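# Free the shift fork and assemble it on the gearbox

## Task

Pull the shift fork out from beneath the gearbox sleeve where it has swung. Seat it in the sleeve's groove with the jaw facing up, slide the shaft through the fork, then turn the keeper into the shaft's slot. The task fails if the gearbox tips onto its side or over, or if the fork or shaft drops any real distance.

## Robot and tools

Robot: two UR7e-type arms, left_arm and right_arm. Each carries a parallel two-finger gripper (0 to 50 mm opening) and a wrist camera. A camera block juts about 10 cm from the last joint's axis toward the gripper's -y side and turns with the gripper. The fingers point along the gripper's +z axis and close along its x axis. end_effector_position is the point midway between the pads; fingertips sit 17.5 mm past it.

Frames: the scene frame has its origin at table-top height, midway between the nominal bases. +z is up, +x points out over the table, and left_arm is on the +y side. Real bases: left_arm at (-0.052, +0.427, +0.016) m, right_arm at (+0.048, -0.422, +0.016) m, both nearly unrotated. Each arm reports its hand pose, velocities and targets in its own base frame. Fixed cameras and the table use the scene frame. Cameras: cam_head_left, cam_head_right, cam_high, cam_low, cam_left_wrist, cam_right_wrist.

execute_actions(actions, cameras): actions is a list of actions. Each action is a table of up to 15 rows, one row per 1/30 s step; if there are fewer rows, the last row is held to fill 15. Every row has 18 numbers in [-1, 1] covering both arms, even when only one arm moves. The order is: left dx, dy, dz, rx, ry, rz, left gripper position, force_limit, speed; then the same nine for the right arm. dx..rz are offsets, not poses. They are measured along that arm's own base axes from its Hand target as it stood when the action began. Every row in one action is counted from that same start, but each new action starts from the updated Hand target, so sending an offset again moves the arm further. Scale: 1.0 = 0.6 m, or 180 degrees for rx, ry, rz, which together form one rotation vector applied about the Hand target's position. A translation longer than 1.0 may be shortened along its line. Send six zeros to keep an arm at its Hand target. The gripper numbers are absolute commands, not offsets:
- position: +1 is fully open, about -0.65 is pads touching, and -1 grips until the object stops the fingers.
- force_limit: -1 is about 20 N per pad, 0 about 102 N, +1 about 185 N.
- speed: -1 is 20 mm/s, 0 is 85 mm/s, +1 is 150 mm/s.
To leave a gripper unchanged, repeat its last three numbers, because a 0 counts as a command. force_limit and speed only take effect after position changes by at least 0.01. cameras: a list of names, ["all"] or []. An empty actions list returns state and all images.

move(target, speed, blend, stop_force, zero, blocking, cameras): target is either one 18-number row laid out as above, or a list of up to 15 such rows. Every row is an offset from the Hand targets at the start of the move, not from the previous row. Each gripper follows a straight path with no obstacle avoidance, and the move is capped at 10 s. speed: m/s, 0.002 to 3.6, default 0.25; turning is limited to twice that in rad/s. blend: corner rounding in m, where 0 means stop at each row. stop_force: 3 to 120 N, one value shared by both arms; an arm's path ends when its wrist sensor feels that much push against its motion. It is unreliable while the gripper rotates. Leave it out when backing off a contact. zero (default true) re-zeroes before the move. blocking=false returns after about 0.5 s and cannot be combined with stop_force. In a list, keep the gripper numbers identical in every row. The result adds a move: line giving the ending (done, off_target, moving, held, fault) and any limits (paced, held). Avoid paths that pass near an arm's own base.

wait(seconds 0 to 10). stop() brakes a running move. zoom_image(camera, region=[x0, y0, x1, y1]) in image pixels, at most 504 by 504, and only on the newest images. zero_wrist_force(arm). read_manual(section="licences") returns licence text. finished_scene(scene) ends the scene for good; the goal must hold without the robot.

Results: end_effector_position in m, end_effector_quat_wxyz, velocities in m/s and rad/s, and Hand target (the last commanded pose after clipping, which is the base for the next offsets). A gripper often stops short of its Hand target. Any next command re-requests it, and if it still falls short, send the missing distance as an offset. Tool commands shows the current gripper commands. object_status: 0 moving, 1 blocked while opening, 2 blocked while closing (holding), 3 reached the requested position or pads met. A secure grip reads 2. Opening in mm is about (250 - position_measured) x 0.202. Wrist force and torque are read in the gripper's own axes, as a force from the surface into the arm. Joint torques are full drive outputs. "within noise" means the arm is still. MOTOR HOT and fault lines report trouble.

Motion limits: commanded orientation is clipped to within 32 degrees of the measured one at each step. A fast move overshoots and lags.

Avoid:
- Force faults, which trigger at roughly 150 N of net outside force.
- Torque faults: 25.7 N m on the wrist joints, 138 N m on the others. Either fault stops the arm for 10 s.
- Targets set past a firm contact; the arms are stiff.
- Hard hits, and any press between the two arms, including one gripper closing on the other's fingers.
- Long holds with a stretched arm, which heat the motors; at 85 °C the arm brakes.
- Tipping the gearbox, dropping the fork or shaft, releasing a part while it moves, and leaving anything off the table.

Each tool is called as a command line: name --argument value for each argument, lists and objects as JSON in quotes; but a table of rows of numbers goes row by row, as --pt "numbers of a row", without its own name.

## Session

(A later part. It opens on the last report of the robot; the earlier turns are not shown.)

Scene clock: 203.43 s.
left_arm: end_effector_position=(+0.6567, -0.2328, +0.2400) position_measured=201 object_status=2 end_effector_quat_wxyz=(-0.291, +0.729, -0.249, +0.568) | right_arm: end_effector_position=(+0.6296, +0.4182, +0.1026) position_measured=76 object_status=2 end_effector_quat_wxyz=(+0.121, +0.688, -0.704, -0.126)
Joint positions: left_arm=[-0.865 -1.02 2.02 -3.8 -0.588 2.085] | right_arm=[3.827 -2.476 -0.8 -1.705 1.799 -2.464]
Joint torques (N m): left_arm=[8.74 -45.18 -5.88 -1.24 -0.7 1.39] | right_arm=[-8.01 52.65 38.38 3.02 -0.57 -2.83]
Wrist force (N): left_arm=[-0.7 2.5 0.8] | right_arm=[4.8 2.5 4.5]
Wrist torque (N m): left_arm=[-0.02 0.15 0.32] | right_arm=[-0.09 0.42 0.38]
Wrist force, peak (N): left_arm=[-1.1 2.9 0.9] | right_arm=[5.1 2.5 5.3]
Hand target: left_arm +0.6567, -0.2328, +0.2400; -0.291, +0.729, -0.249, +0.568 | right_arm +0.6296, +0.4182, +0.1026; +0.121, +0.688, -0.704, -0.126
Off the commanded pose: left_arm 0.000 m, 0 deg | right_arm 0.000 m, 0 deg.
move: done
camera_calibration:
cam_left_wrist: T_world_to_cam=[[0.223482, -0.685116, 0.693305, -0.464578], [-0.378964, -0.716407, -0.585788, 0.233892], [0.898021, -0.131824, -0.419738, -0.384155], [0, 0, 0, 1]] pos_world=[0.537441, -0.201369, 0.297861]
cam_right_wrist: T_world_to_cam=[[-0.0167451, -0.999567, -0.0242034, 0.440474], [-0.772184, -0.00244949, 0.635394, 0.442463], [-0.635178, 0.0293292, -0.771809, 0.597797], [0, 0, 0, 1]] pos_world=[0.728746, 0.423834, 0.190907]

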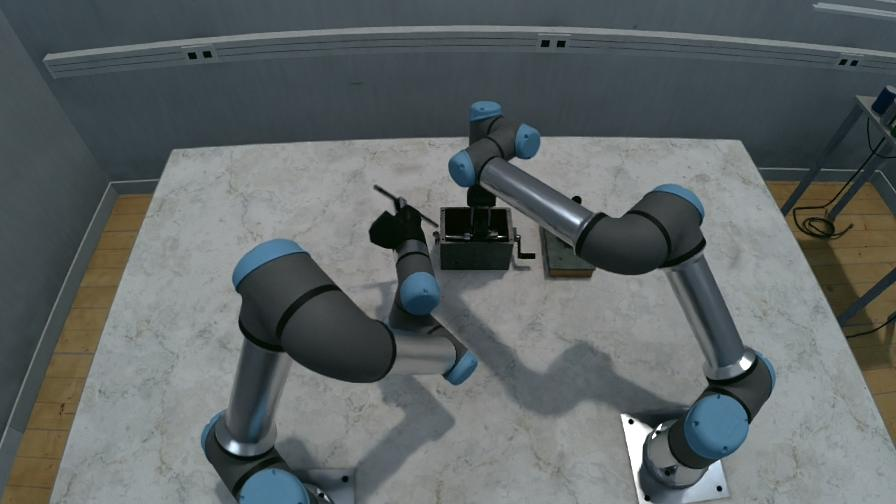

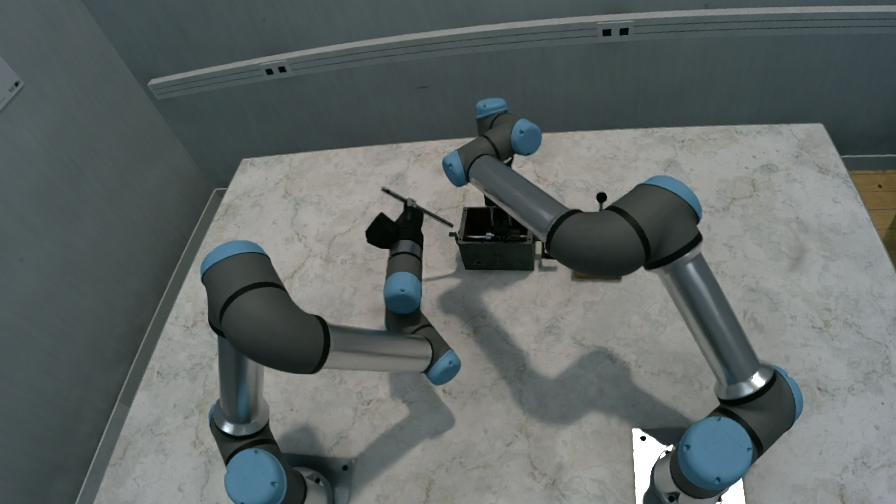

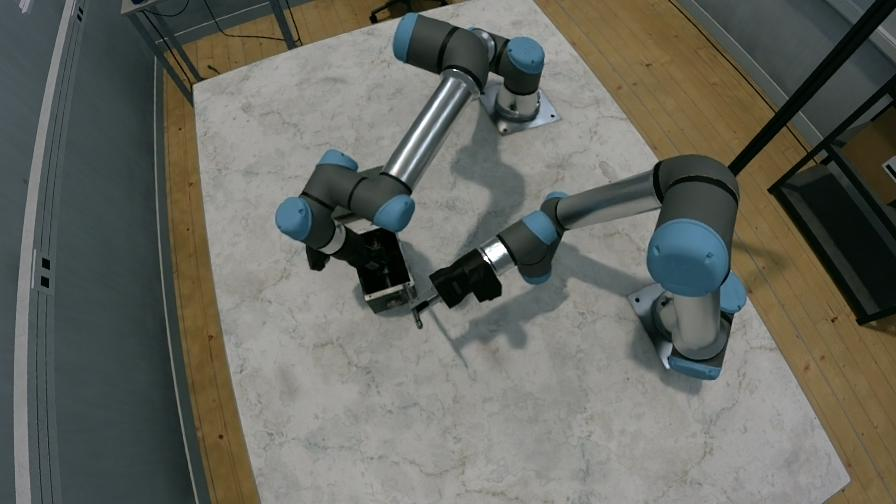

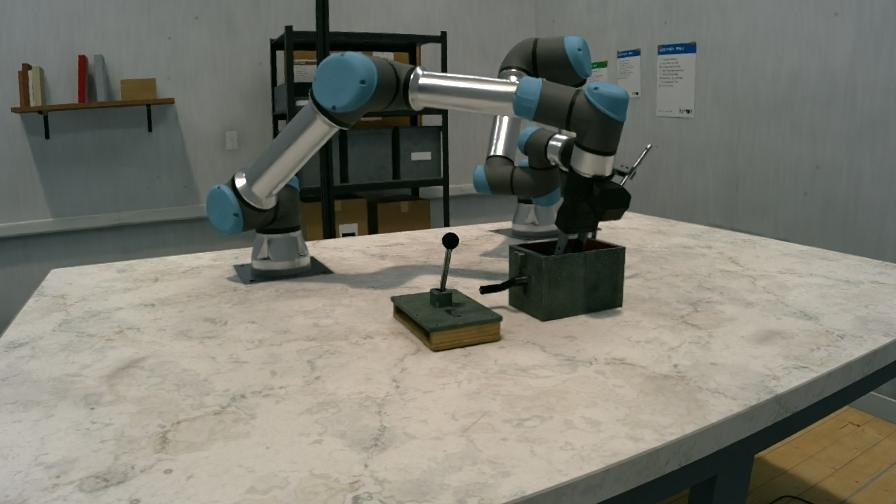

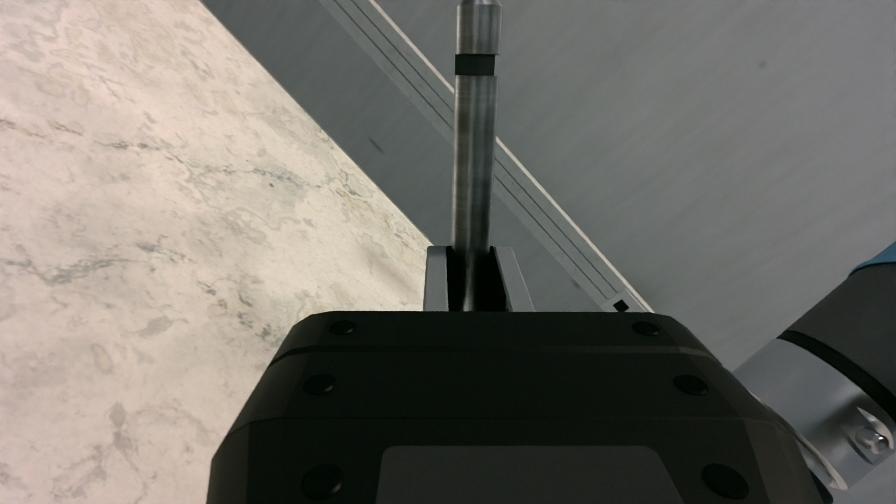

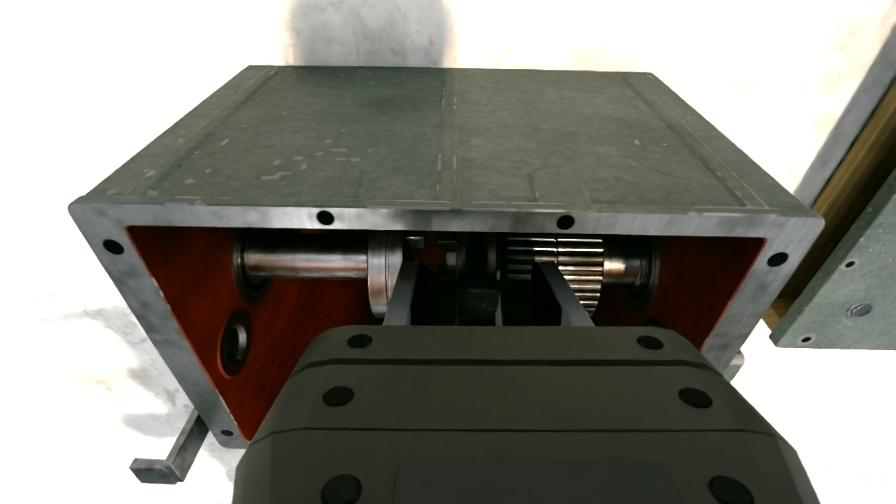

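move --pt "-0.0 0.08 0.08 0 0 0 -1 0.4 -0.8 0 0 0 0 0 0 -1 -0.3 -1" --pt "-0.06 0.19 0.2 0.2446 -0.1372 -0.5805 -1 0.4 -0.8 0 0 0 0 0 0 -1 -0.3 -1" --speed '[0.1, 0.2]' --blend 0.01 --cameras '["cam_left_wrist","cam_head_left"]'

Scene clock: 211.43 s.
left_arm: end_effector_position=(+0.6207, -0.1188, +0.3600) position_measured=201 object_status=2 end_effector_quat_wxyz=(+0.000, +0.000, +0.819, -0.574) | right_arm: end_effector_position=(+0.6296, +0.4182, +0.1026) position_measured=76 object_status=2 end_effector_quat_wxyz=(+0.121, +0.688, -0.704, -0.126)
Joint positions: left_arm=[-0.014 -1.222 1.526 -1.912 -2.794 4.673] | right_arm=[3.827 -2.476 -0.8 -1.705 1.799 -2.464]
Joint torques (N m): left_arm=[-9.76 -30.61 -33.05 -1.85 -1.18 1.99] | right_arm=[-6.97 52.7 37.3 2.75 -0.2 -2.7]
Wrist force (N): left_arm=[2.1 4.3 1.6] | right_arm=[4.6 2.5 4.7]
Wrist torque (N m): left_arm=[0.28 -0.12 0.38] | right_arm=[-0.09 0.44 0.38]
Wrist force, peak (N): left_arm=[1.9 4.7 1.7] | right_arm=[4.9 2.5 4.9]
Hand target: left_arm +0.6207, -0.1188, +0.3600; +0.000, +0.000, +0.819, -0.574 | right_arm +0.6296, +0.4182, +0.1026; +0.121, +0.688, -0.704, -0.126
Off the commanded pose: left_arm 0.000 m, 0 deg | right_arm 0.000 m, 0 deg.
move: done
camera_calibration:
cam_left_wrist: T_world_to_cam=[[-0.99988, 0.00421449, 0.0148978, 0.62385], [-0.00846937, 0.65661, -0.754183, 0.365994], [-0.0129605, -0.754218, -0.656496, 0.290283], [0, 0, 0, 1]] pos_world=[0.630637, -0.0240082, 0.457302]
Images, in order (width x height): cam_head_left 896x504, cam_left_wrist 896x504.

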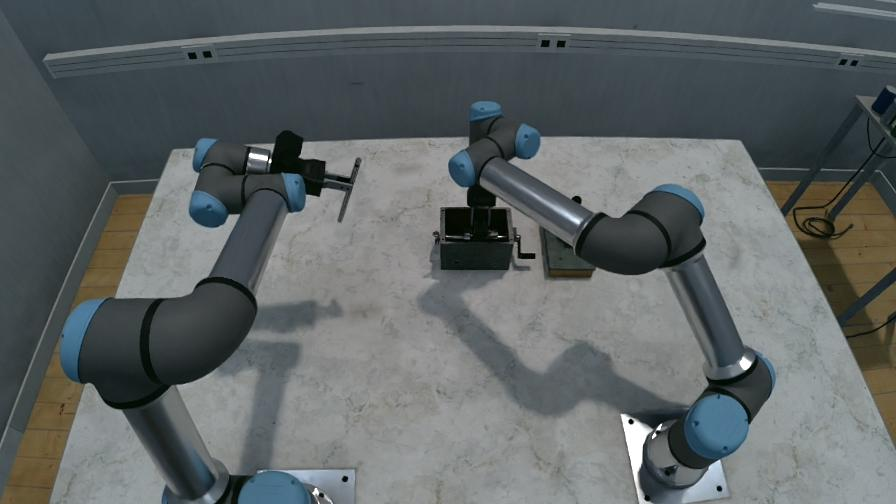

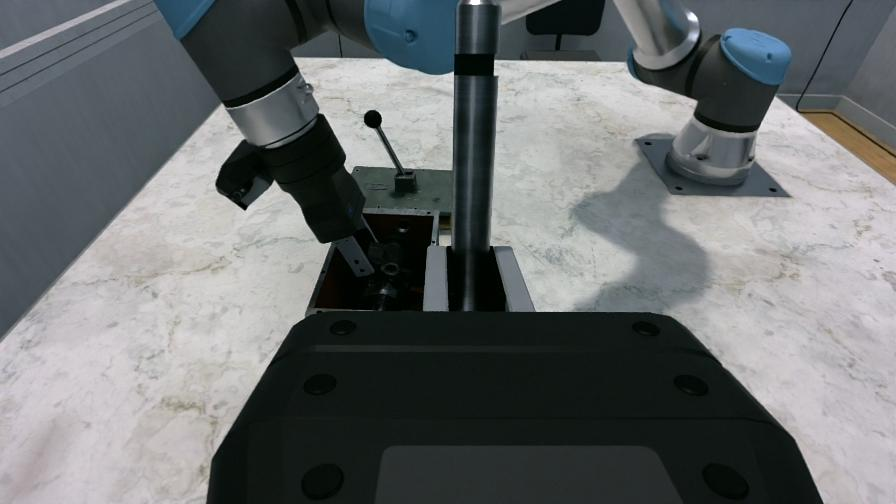

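zoom_image --camera "cam_left_wrist" --region '[300, 200, 450, 315]'

Scaled by 3.360 from the camera's 896x504 image, which has a finer 1280x720 frame.

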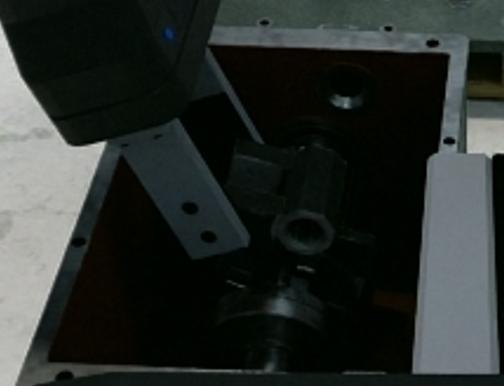

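move --target '[0.029,-0.18,-0.17,0,0,0,-1,0.4,-0.8,0,0,0,0,0,0,-1,-0.3,-1]' --speed 0.12 --cameras '["cam_left_wrist","cam_high","cam_head_left"]'

zoom_image --camera "cam_left_wrist" --region '[300, 180, 450, 315]'

Scene clock: 214.17 s.
left_arm: end_effector_position=(+0.6381, -0.2268, +0.2580) position_measured=201 object_status=2 end_effector_quat_wxyz=(+0.000, +0.000, +0.819, -0.574) | right_arm: end_effector_position=(+0.6296, +0.4182, +0.1026) position_measured=76 object_status=2 end_effector_quat_wxyz=(+0.121, +0.688, -0.704, -0.126)
Joint positions: left_arm=[-0.184 -1.038 1.657 -2.657 -2.751 4.213] | right_arm=[3.827 -2.476 -0.8 -1.705 1.799 -2.464]
Joint torques (N m): left_arm=[-10.07 -35.58 -12.28 -4.92 -0.95 -2.42] | right_arm=[-7.94 51.76 37.6 2.87 -0.04 -2.7]
Wrist force (N): left_arm=[1.8 3.8 1.5] | right_arm=[4.6 2.5 4.7]
Wrist torque (N m): left_arm=[0.20 -0.07 0.44] | right_arm=[-0.10 0.46 0.39]
Wrist force, peak (N): left_arm=[1.3 4.8 2.6] | right_arm=[4.9 2.4 4.8]
Hand target: left_arm +0.6381, -0.2268, +0.2580; +0.000, +0.000, +0.819, -0.574 | right_arm +0.6296, +0.4182, +0.1026; +0.121, +0.688, -0.704, -0.126
Off the commanded pose: left_arm 0.000 m, 0 deg | right_arm 0.000 m, 0 deg.
move: done
camera_calibration:
cam_left_wrist: T_world_to_cam=[[-0.999879, 0.00428903, 0.0149623, 0.643209], [-0.00846813, 0.656668, -0.754132, 0.360118], [-0.0130598, -0.754168, -0.656552, 0.142181], [0, 0, 0, 1]] pos_world=[0.648037, -0.132008, 0.355302]
Images, in order (width x height): cam_head_left 896x504, cam_high 896x504, cam_left_wrist 896x504.

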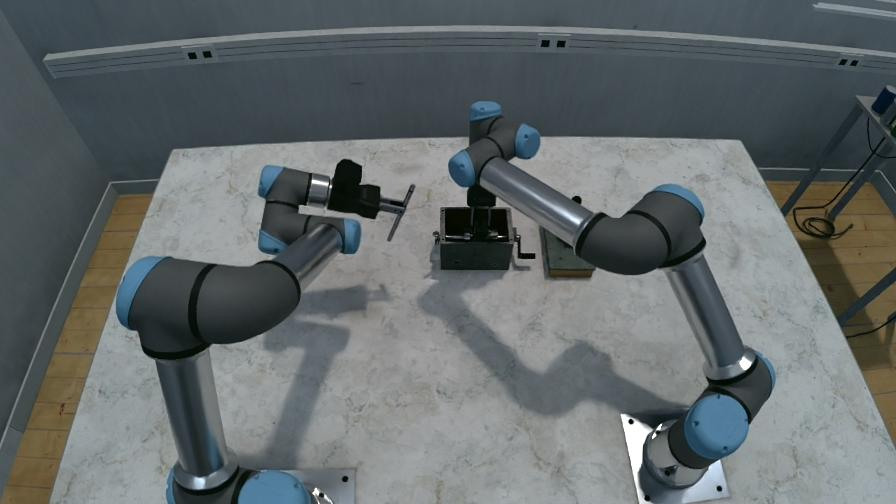

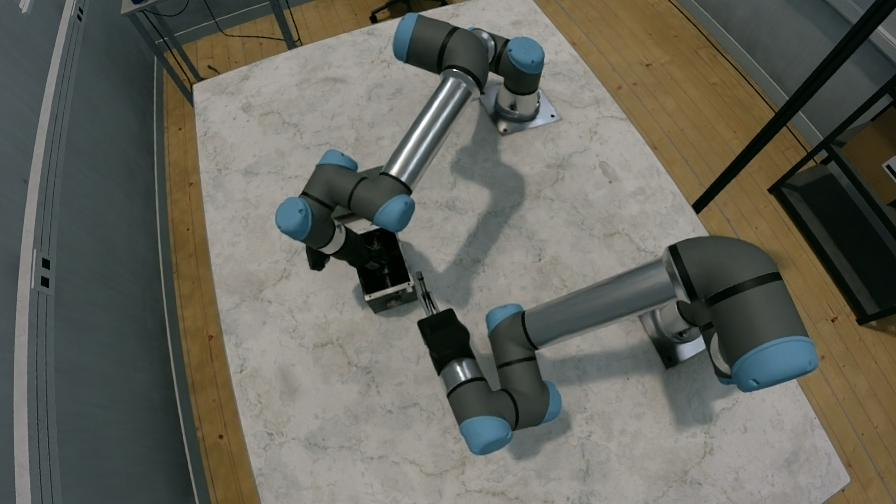

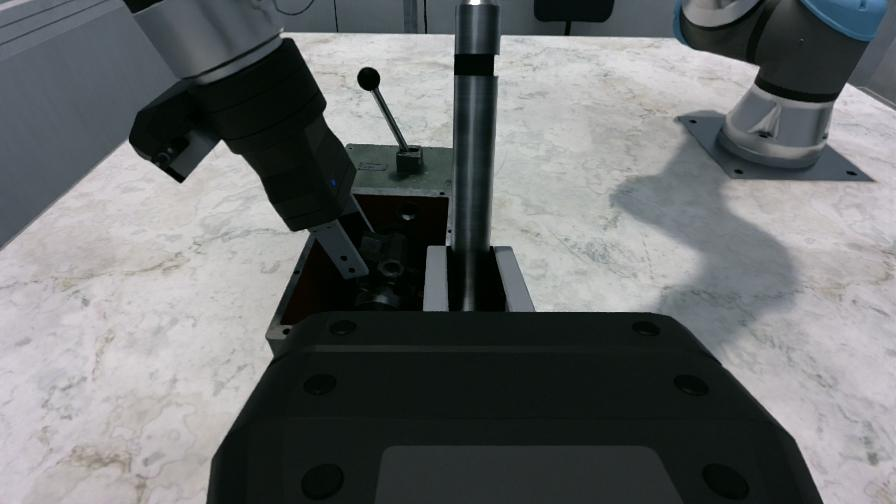

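Scaled by 3.360 from the camera's 896x504 image, which has a finer 1280x720 frame.

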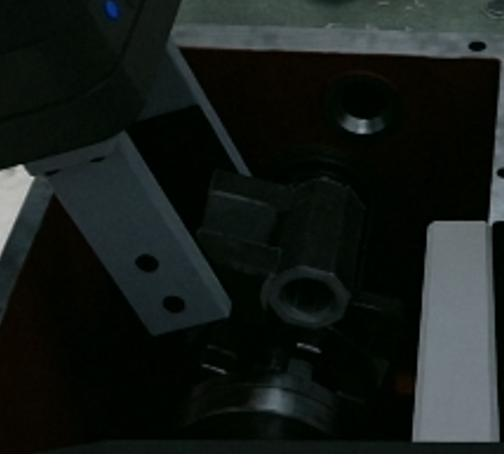

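move --pt "0 0 0 0 0 0 -1 0.4 -0.8 -0.00667 -0.0002 0.0018 0 0 0 -1 -0.3 -1" --pt "0 0 0 0 0 0 -1 0.4 -0.8 -0.01342 -0.0003 0.00297 0 0 0 -1 -0.3 -1" --speed 0.015 --blend 0.001 --cameras '["cam_left_wrist"]'

zoom_image --camera "cam_left_wrist" --region '[300, 180, 450, 315]'

Scene clock: 215.57 s.
left_arm: end_effector_position=(+0.6381, -0.2268, +0.2580) position_measured=201 object_status=2 end_effector_quat_wxyz=(+0.000, +0.000, +0.819, -0.574) | right_arm: end_effector_position=(+0.6216, +0.4180, +0.1043) position_measured=76 object_status=2 end_effector_quat_wxyz=(+0.121, +0.688, -0.704, -0.126)
Joint positions: left_arm=[-0.184 -1.038 1.657 -2.657 -2.751 4.213] | right_arm=[3.833 -2.453 -0.839 -1.688 1.801 -2.458]
Joint torques (N m): left_arm=[-10.62 -35.67 -12.7 -5.01 -0.92 -2.05] | right_arm=[9.93 70.41 15.88 3.09 2.3 2.5]
Wrist force (N): left_arm=[1.8 3.8 1.3] | right_arm=[-0.3 -2.9 1.7]
Wrist torque (N m): left_arm=[0.20 -0.07 0.44] | right_arm=[0.07 0.20 0.22]
Wrist force, peak (N): left_arm=[1.6 4.4 1.7] | right_arm=[4.7 2.5 4.9]
Hand target: left_arm +0.6381, -0.2268, +0.2580; +0.000, +0.000, +0.819, -0.574 | right_arm +0.6215, +0.4180, +0.1044; +0.121, +0.688, -0.704, -0.126
Off the commanded pose: left_arm 0.000 m, 0 deg | right_arm 0.000 m, 0 deg.
move: done
camera_calibration:
cam_left_wrist: T_world_to_cam=[[-0.999879, 0.00429016, 0.0149631, 0.643209], [-0.00846898, 0.656611, -0.754182, 0.360128], [-0.0130605, -0.754217, -0.656495, 0.142154], [0, 0, 0, 1]] pos_world=[0.648037, -0.132008, 0.355302]
Images, in order (width x height): cam_left_wrist 896x504.

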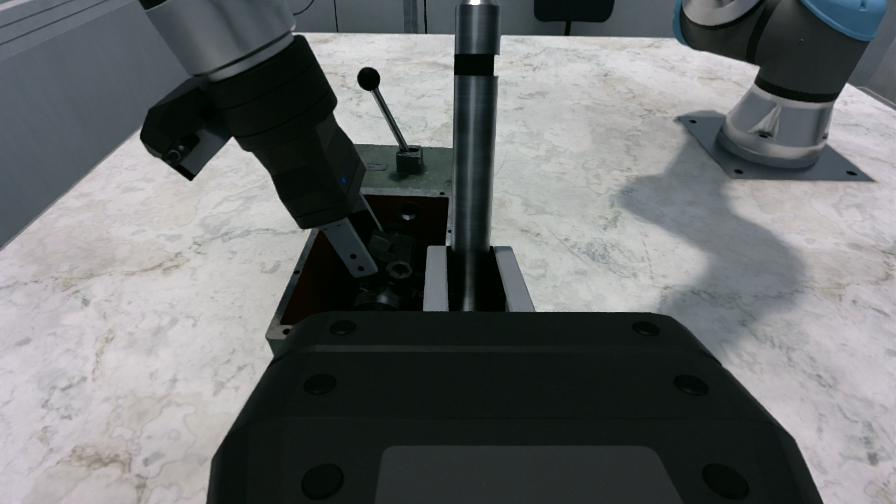

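Scaled by 3.360 from the camera's 896x504 image, which has a finer 1280x720 frame.

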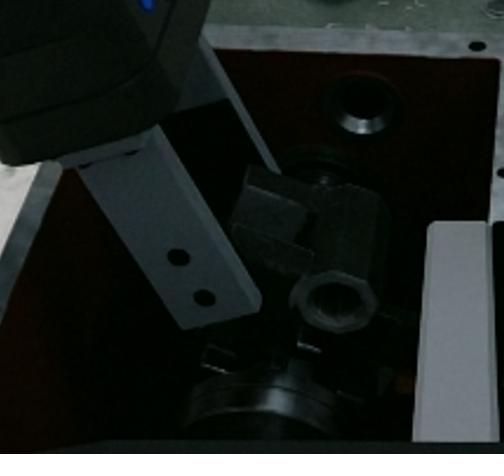

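move --pt "-0.06 0.18 0.1 0 0 0 -1 0.4 -0.8 0 0 0 0 0 0 -1 -0.3 -1" --pt "0.0 0.18 0.1 -0.1324 0.4588 0.2107 -1 0.4 -0.8 0 0 0 0 0 0 -1 -0.3 -1" --speed '[0.15, 0.22]' --blend 0.02 --cameras '["cam_left_wrist","cam_high"]'

Scene clock: 221.97 s.
left_arm: end_effector_position=(+0.6381, -0.1188, +0.3181) position_measured=201 object_status=2 end_effector_quat_wxyz=(+0.357, +0.611, -0.452, +0.544) | right_arm: end_effector_position=(+0.6215, +0.4180, +0.1044) position_measured=76 object_status=2 end_effector_quat_wxyz=(+0.121, +0.688, -0.704, -0.126)
Joint positions: left_arm=[-0.022 -1.038 1.77 -3.471 -2.737 2.002] | right_arm=[3.833 -2.452 -0.839 -1.688 1.801 -2.458]
Joint torques (N m): left_arm=[-10.15 -32.39 -10.02 -3.91 0.46 -1.98] | right_arm=[9.94 71.1 16.4 3.18 2.36 2.39]
Wrist force (N): left_arm=[-2.3 -0.4 -0.1] | right_arm=[-0.2 -3.0 1.7]
Wrist torque (N m): left_arm=[-0.25 0.21 0.27] | right_arm=[0.06 0.20 0.22]
Wrist force, peak (N): left_arm=[1.3 4.5 3.7] | right_arm=[-0.5 -3.2 1.8]
Hand target: left_arm +0.6381, -0.1188, +0.3180; +0.357, +0.611, -0.452, +0.544 | right_arm +0.6215, +0.4180, +0.1044; +0.121, +0.688, -0.704, -0.126
Off the commanded pose: left_arm 0.000 m, 0 deg | right_arm 0.000 m, 0 deg.
move: done
camera_calibration:
cam_left_wrist: T_world_to_cam=[[0.00877183, -0.151758, 0.988379, -0.329847], [-0.999753, 0.0188466, 0.0117665, 0.647651], [-0.0204133, -0.988238, -0.151555, 0.0793385], [0, 0, 0, 1]] pos_world=[0.652004, 0.0161426, 0.330417]
Images, in order (width x height): cam_high 896x504, cam_left_wrist 896x504.

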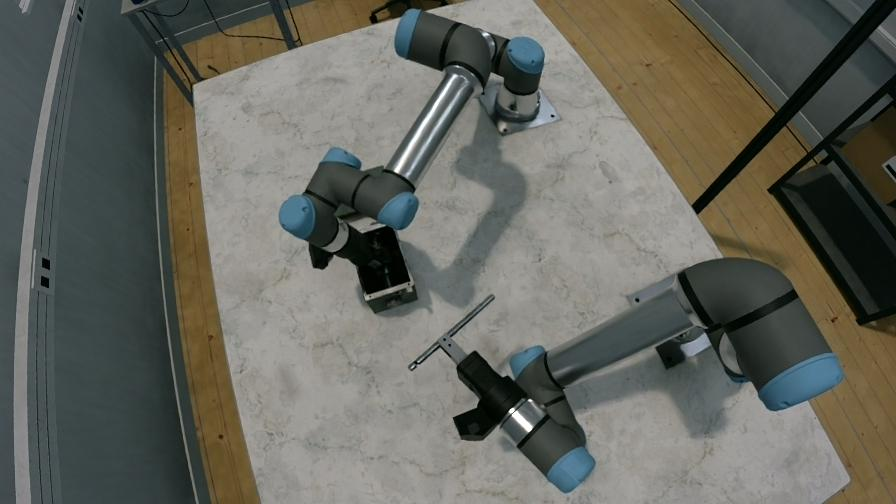

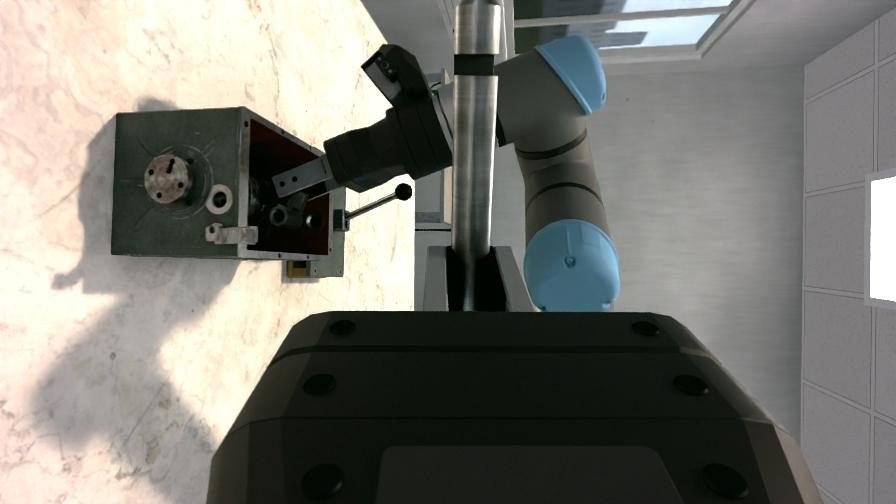

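zoom_image --camera "cam_left_wrist" --region '[100, 90, 360, 290]'

Scaled by 1.938 from the camera's 896x504 image, which has a finer 1280x720 frame.

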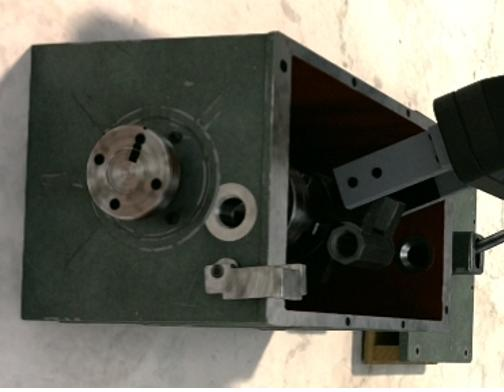

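move --target '[0.0785,-0.125,-0.403,0,0,0,-1,0.4,-0.8,0,0,0,0,0,0,-1,-0.3,-1]' --speed 0.2 --cameras '["cam_left_wrist","cam_high"]'

zoom_image --camera "cam_left_wrist" --region '[450, 160, 600, 310]'

Scene clock: 223.83 s.
left_arm: end_effector_position=(+0.6791, -0.1861, +0.1012) position_measured=201 object_status=2 end_effector_quat_wxyz=(+0.356, +0.611, -0.453, +0.542) | right_arm: end_effector_position=(+0.6215, +0.4180, +0.1044) position_measured=76 object_status=2 end_effector_quat_wxyz=(+0.121, +0.688, -0.704, -0.126)
Joint positions: left_arm=[-0.135 -0.57 1.64 -3.884 -2.631 1.916] | right_arm=[3.833 -2.452 -0.839 -1.688 1.801 -2.458]
Joint torques (N m): left_arm=[-0.91 -48.13 -13.41 -2.34 -0.68 -0.03] | right_arm=[9.48 70.58 16.54 2.96 2.2 2.62]
Wrist force (N): left_arm=[-2.4 -0.5 0.4] | right_arm=[-0.4 -2.9 1.6]
Wrist torque (N m): left_arm=[-0.25 0.19 0.20] | right_arm=[0.09 0.22 0.22]
Wrist force, peak (N): left_arm=[-12.1 2.7 7.6] | right_arm=[-0.6 -3.1 1.7]
Hand target: left_arm +0.6791, -0.1861, +0.1012; +0.356, +0.611, -0.453, +0.542 (not the last commanded pose) | right_arm +0.6215, +0.4180, +0.1044; +0.121, +0.688, -0.704, -0.126
Tool commands: left_gripper/position=-1.0 left_gripper/force_limit=+0.403922 left_gripper/speed=-0.796078 right_gripper/position=-1.0 right_gripper/force_limit=-0.3 right_gripper/speed=-1.0
Off the commanded pose: left_arm 0.027 m, 0 deg | right_arm 0.000 m, 0 deg.
FORCE FAULT: contact force on the left arm reached its limit, and that arm stopped. The contact can be on any part of that arm, not only on its tool. That arm's remaining commands of this call were not run. That arm is still stopped at the end of this call. That arm stays stopped for about 10 more seconds. Until then a move that you send moves the other arm only, and its call returns only when the move has ended. Once the stop has ended, the next robot result says so. If the stop ends while you think or write, that arm runs what you send next, counted from a new Hand target: where the arm stands when the stop ends. While its stop runs, that arm takes no new command, but its gripper still runs the gripper command that each later call begins with. Until it ends, the stop uses up actions while you think or wait. An arm that is not stopped still takes commands.
move: fault (left_arm)
camera_calibration:
cam_left_wrist: T_world_to_cam=[[0.0102511, -0.154489, 0.987941, -0.127579], [-0.999714, 0.0197681, 0.0134645, 0.692486], [-0.0216098, -0.987797, -0.154242, -0.0180741], [0, 0, 0, 1]] pos_world=[0.693206, -0.0512523, 0.113929]
Images, in order (width x height): cam_high 896x504, cam_left_wrist 896x504.

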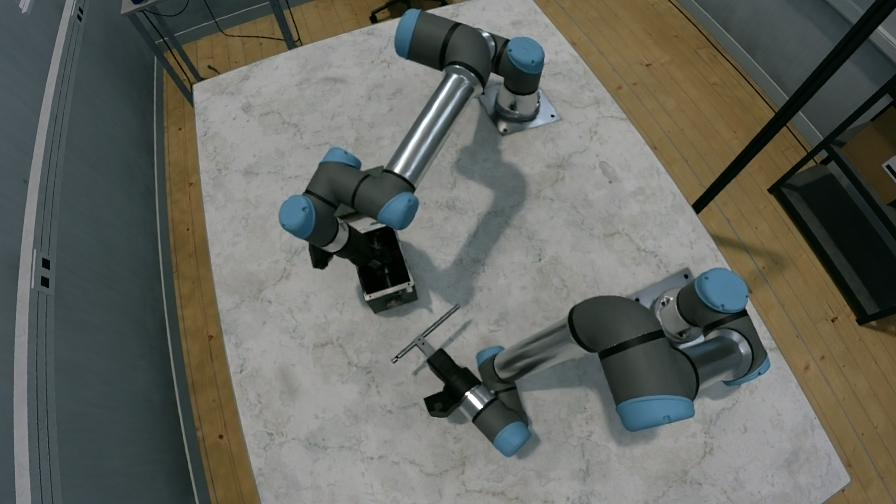

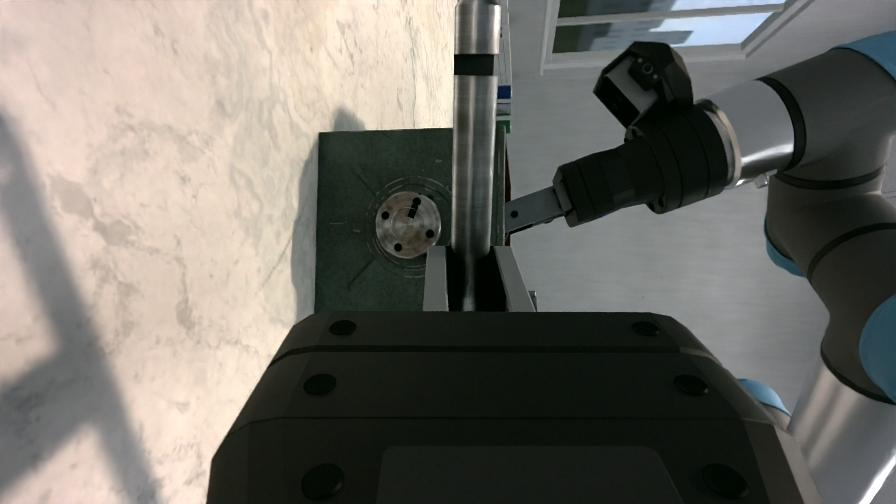

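Scaled by 3.360 from the camera's 896x504 image, which has a finer 1280x720 frame.

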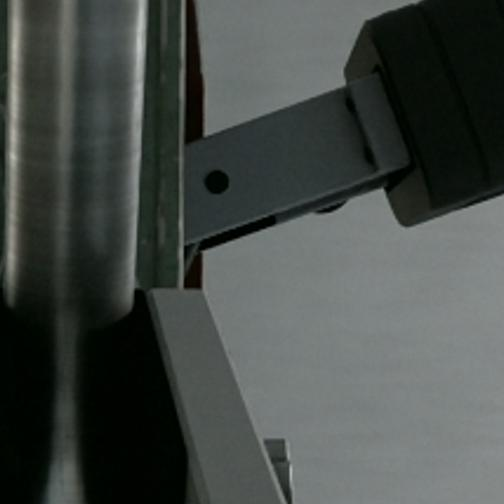

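wait --seconds 9.5

Scene clock: 233.47 s.
left_arm: end_effector_position=(+0.6791, -0.1861, +0.1012) position_measured=201 object_status=2 end_effector_quat_wxyz=(+0.356, +0.611, -0.453, +0.542) | right_arm: end_effector_position=(+0.6215, +0.4180, +0.1044) position_measured=76 object_status=2 end_effector_quat_wxyz=(+0.121, +0.688, -0.704, -0.126)
Joint positions: left_arm=[-0.135 -0.57 1.64 -3.884 -2.631 1.916] | right_arm=[3.833 -2.452 -0.839 -1.688 1.801 -2.458]
Joint torques (N m): left_arm=[-1.09 -47.65 -12.98 -2.32 -0.63 -0.03] | right_arm=[9.15 70.11 16.06 2.87 1.61 2.22]
Wrist force (N): left_arm=[0.2 -1.6 -1.8] | right_arm=[-0.3 -3.1 1.7]
Wrist torque (N m): left_arm=[-0.43 -0.23 0.20] | right_arm=[0.05 0.21 0.22]
Wrist force, peak (N): left_arm=[0.3 -1.6 -2.4] | right_arm=[-0.3 -3.3 1.8]
Hand target: left_arm +0.6791, -0.1861, +0.1012; +0.356, +0.611, -0.453, +0.542 (not the last commanded pose) | right_arm +0.6215, +0.4180, +0.1044; +0.121, +0.688, -0.704, -0.126
Tool commands: left_gripper/position=-1.0 left_gripper/force_limit=+0.403922 left_gripper/speed=-0.796078 right_gripper/position=-1.0 right_gripper/force_limit=-0.3 right_gripper/speed=-1.0
Off the commanded pose: left_arm 0.027 m, 0 deg | right_arm 0.000 m, 0 deg.
FORCE FAULT, CONTINUED: the left arm was still stopped when this call began, by the force fault that an earlier result reported. Since the last result the stop counts as 19 of the actions that you can send in this scene. That arm is still stopped at the end of this call. That arm stays stopped for about 1 more second. If the stop ends while you think or write, that arm runs what you send next, counted from a new Hand target: where the arm stands when the stop ends. While its stop runs, that arm takes no new command, but its gripper still runs the gripper command that each later call begins with.
wait: 9.50 s; at rest by 0.03 s

wait --seconds 1.5

move --pt "0 0 0.06 0 0 0 -1 0.4 -0.8 0 0 0 0 0 0 -1 -0.3 -1" --pt "-0.047 0.027 0.26 0 0 0 -1 0.4 -0.8 0 0 0 0 0 0 -1 -0.3 -1" --speed '[0.05,0.15]' --blend 0.01 --cameras '["cam_left_wrist","cam_low"]'

zoom_image --camera "cam_left_wrist" --region '[200, 130, 400, 290]'

Scene clock: 235.33 s.
left_arm: end_effector_position=(+0.6791, -0.1861, +0.1012) position_measured=201 object_status=2 end_effector_quat_wxyz=(+0.356, +0.611, -0.453, +0.542) | right_arm: end_effector_position=(+0.6215, +0.4180, +0.1044) position_measured=76 object_status=2 end_effector_quat_wxyz=(+0.121, +0.688, -0.704, -0.126)
Joint positions: left_arm=[-0.135 -0.57 1.64 -3.884 -2.631 1.916] | right_arm=[3.833 -2.452 -0.839 -1.688 1.801 -2.458]
Joint torques (N m): left_arm=[-0.72 -48.07 -12.06 -2.2 -0.69 0.02] | right_arm=[10.2 70.69 15.46 2.99 1.8 2.22]
Wrist force (N): left_arm=[0.0 -1.3 -2.2] | right_arm=[-0.4 -2.9 1.4]
Wrist torque (N m): left_arm=[-0.38 -0.20 0.20] | right_arm=[0.08 0.23 0.22]
Wrist force, peak (N): left_arm=[0.1 -1.7 -2.3] | right_arm=[-0.5 -3.3 1.8]
Hand target: left_arm +0.6791, -0.1861, +0.1012; +0.356, +0.611, -0.453, +0.542 (not the last commanded pose) | right_arm +0.6215, +0.4180, +0.1044; +0.121, +0.688, -0.704, -0.126
Tool commands: left_gripper/position=-1.0 left_gripper/force_limit=+0.403922 left_gripper/speed=-0.796078 right_gripper/position=-1.0 right_gripper/force_limit=-0.3 right_gripper/speed=-1.0
Off the commanded pose: left_arm 0.027 m, 0 deg | right_arm 0.000 m, 0 deg.
FORCE FAULT, CONTINUED: the left arm's stop, for the force fault that an earlier result reported, is over. That arm's target is now where it stood when the stop ended, not its last command. That arm accepts commands again.
wait: 1.50 s; at rest from the start

Scene clock: 237.37 s.
left_arm: end_effector_position=(+0.6509, -0.1700, +0.2571) position_measured=201 object_status=2 end_effector_quat_wxyz=(+0.356, +0.611, -0.453, +0.542) | right_arm: end_effector_position=(+0.6215, +0.4180, +0.1044) position_measured=76 object_status=2 end_effector_quat_wxyz=(+0.121, +0.688, -0.704, -0.126)
Joint positions: left_arm=[-0.113 -0.914 1.766 -3.652 -2.652 1.931] | right_arm=[3.833 -2.452 -0.839 -1.688 1.801 -2.458]
Joint torques (N m): left_arm=[8.77 -51.9 -8.36 -1.1 -2.35 1.9] | right_arm=[9.96 69.86 17.41 2.86 1.59 2.1]
Wrist force (N): left_arm=[0.2 -1.5 -2.2] | right_arm=[-0.3 -3.0 1.6]
Wrist torque (N m): left_arm=[-0.40 -0.21 0.21] | right_arm=[0.06 0.22 0.22]
Wrist force, peak (N): left_arm=[1.9 -1.8 -2.8] | right_arm=[-0.4 -3.3 1.6]
Hand target: left_arm +0.6509, -0.1699, +0.2572; +0.356, +0.611, -0.453, +0.542 | right_arm +0.6215, +0.4180, +0.1044; +0.121, +0.688, -0.704, -0.126
Off the commanded pose: left_arm 0.000 m, 0 deg | right_arm 0.000 m, 0 deg.
move: done
camera_calibration:
cam_left_wrist: T_world_to_cam=[[0.0102511, -0.154489, 0.987941, -0.278922], [-0.999714, 0.0197681, 0.0134645, 0.661876], [-0.0216098, -0.987797, -0.154242, 0.0212819], [0, 0, 0, 1]] pos_world=[0.665006, -0.0351523, 0.269929]
Images, in order (width x height): cam_low 896x504, cam_left_wrist 896x504.

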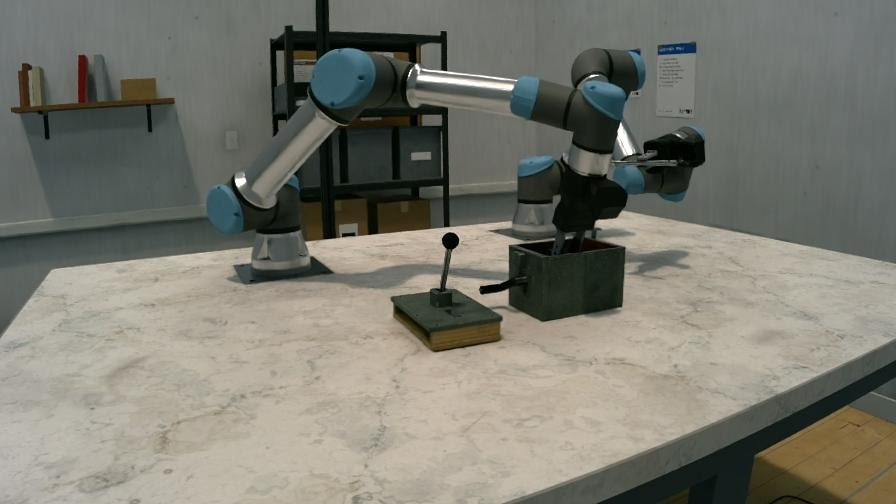

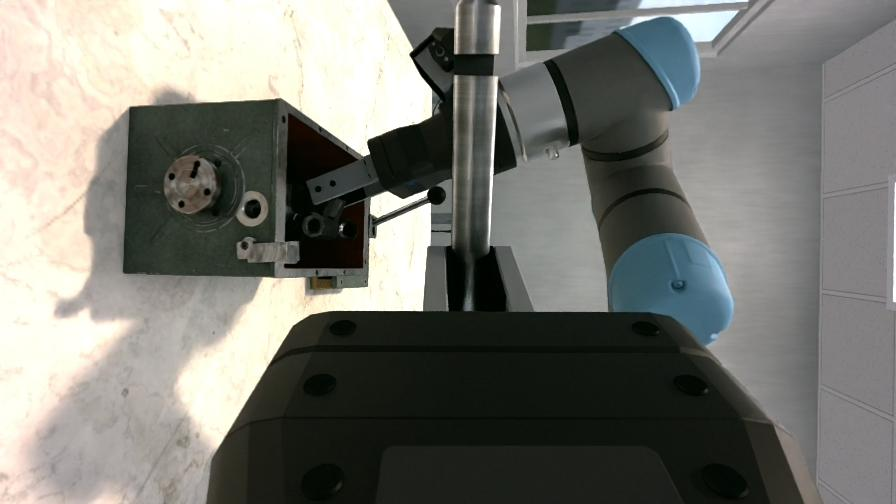

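Scaled by 2.520 from the camera's 896x504 image, which has a finer 1280x720 frame.

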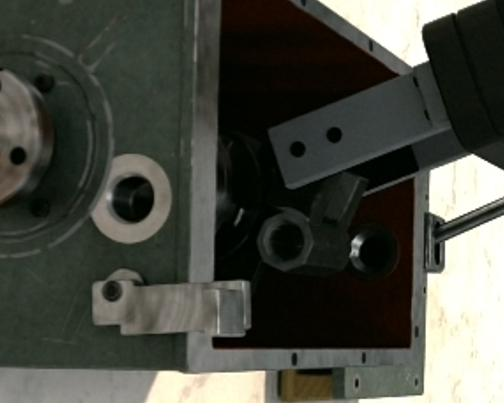

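zoom_image --camera "cam_left_wrist" --region '[230, 180, 370, 270]'

Scaled by 3.600 from the camera's 896x504 image, which has a finer 1280x720 frame.

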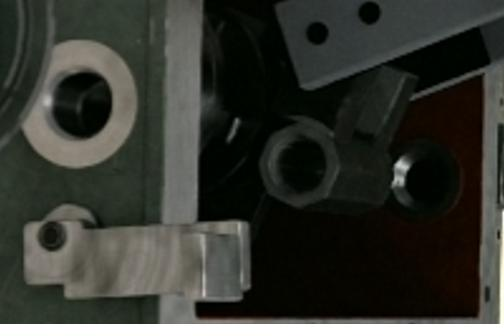

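move --target '[0,0,0,0,0,0,-1,0.4,-0.8,0.00617,0,-0.00102,0,0,0,-1,-0.3,-1]' --speed 0.015 --cameras '["cam_left_wrist"]'

zoom_image --camera "cam_left_wrist" --region '[230, 180, 370, 270]'

Scene clock: 238.73 s.
left_arm: end_effector_position=(+0.6509, -0.1699, +0.2572) position_measured=201 object_status=2 end_effector_quat_wxyz=(+0.356, +0.611, -0.453, +0.542) | right_arm: end_effector_position=(+0.6252, +0.4180, +0.1037) position_measured=76 object_status=2 end_effector_quat_wxyz=(+0.121, +0.688, -0.704, -0.126)
Joint positions: left_arm=[-0.113 -0.914 1.766 -3.652 -2.652 1.931] | right_arm=[3.83 -2.463 -0.822 -1.696 1.8 -2.461]
Joint torques (N m): left_arm=[9.07 -51.88 -8.43 -0.95 -2.37 1.91] | right_arm=[-7.82 52.49 36.62 2.91 -0.2 -2.87]
Wrist force (N): left_arm=[0.0 -1.7 -2.0] | right_arm=[4.5 2.0 5.2]
Wrist torque (N m): left_arm=[-0.44 -0.18 0.20] | right_arm=[-0.13 0.41 0.41]
Wrist force, peak (N): left_arm=[0.2 -2.1 -2.2] | right_arm=[5.1 2.3 5.1]
Hand target: left_arm +0.6509, -0.1699, +0.2572; +0.356, +0.611, -0.453, +0.542 | right_arm +0.6252, +0.4180, +0.1037; +0.121, +0.688, -0.704, -0.126
Off the commanded pose: left_arm 0.000 m, 0 deg | right_arm 0.000 m, 0 deg.
move: done
camera_calibration:
cam_left_wrist: T_world_to_cam=[[0.0102511, -0.154489, 0.987941, -0.278906], [-0.999714, 0.0197681, 0.0134645, 0.661874], [-0.0216098, -0.987797, -0.154242, 0.0213806], [0, 0, 0, 1]] pos_world=[0.665006, -0.0350523, 0.269929]
Images, in order (width x height): cam_left_wrist 896x504.

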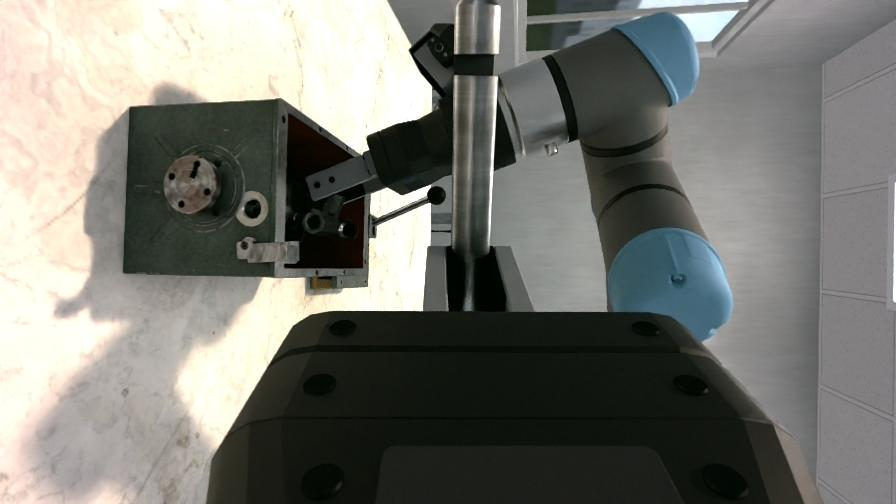

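Scaled by 3.600 from the camera's 896x504 image, which has a finer 1280x720 frame.

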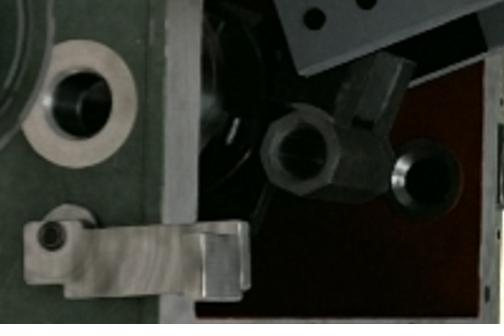

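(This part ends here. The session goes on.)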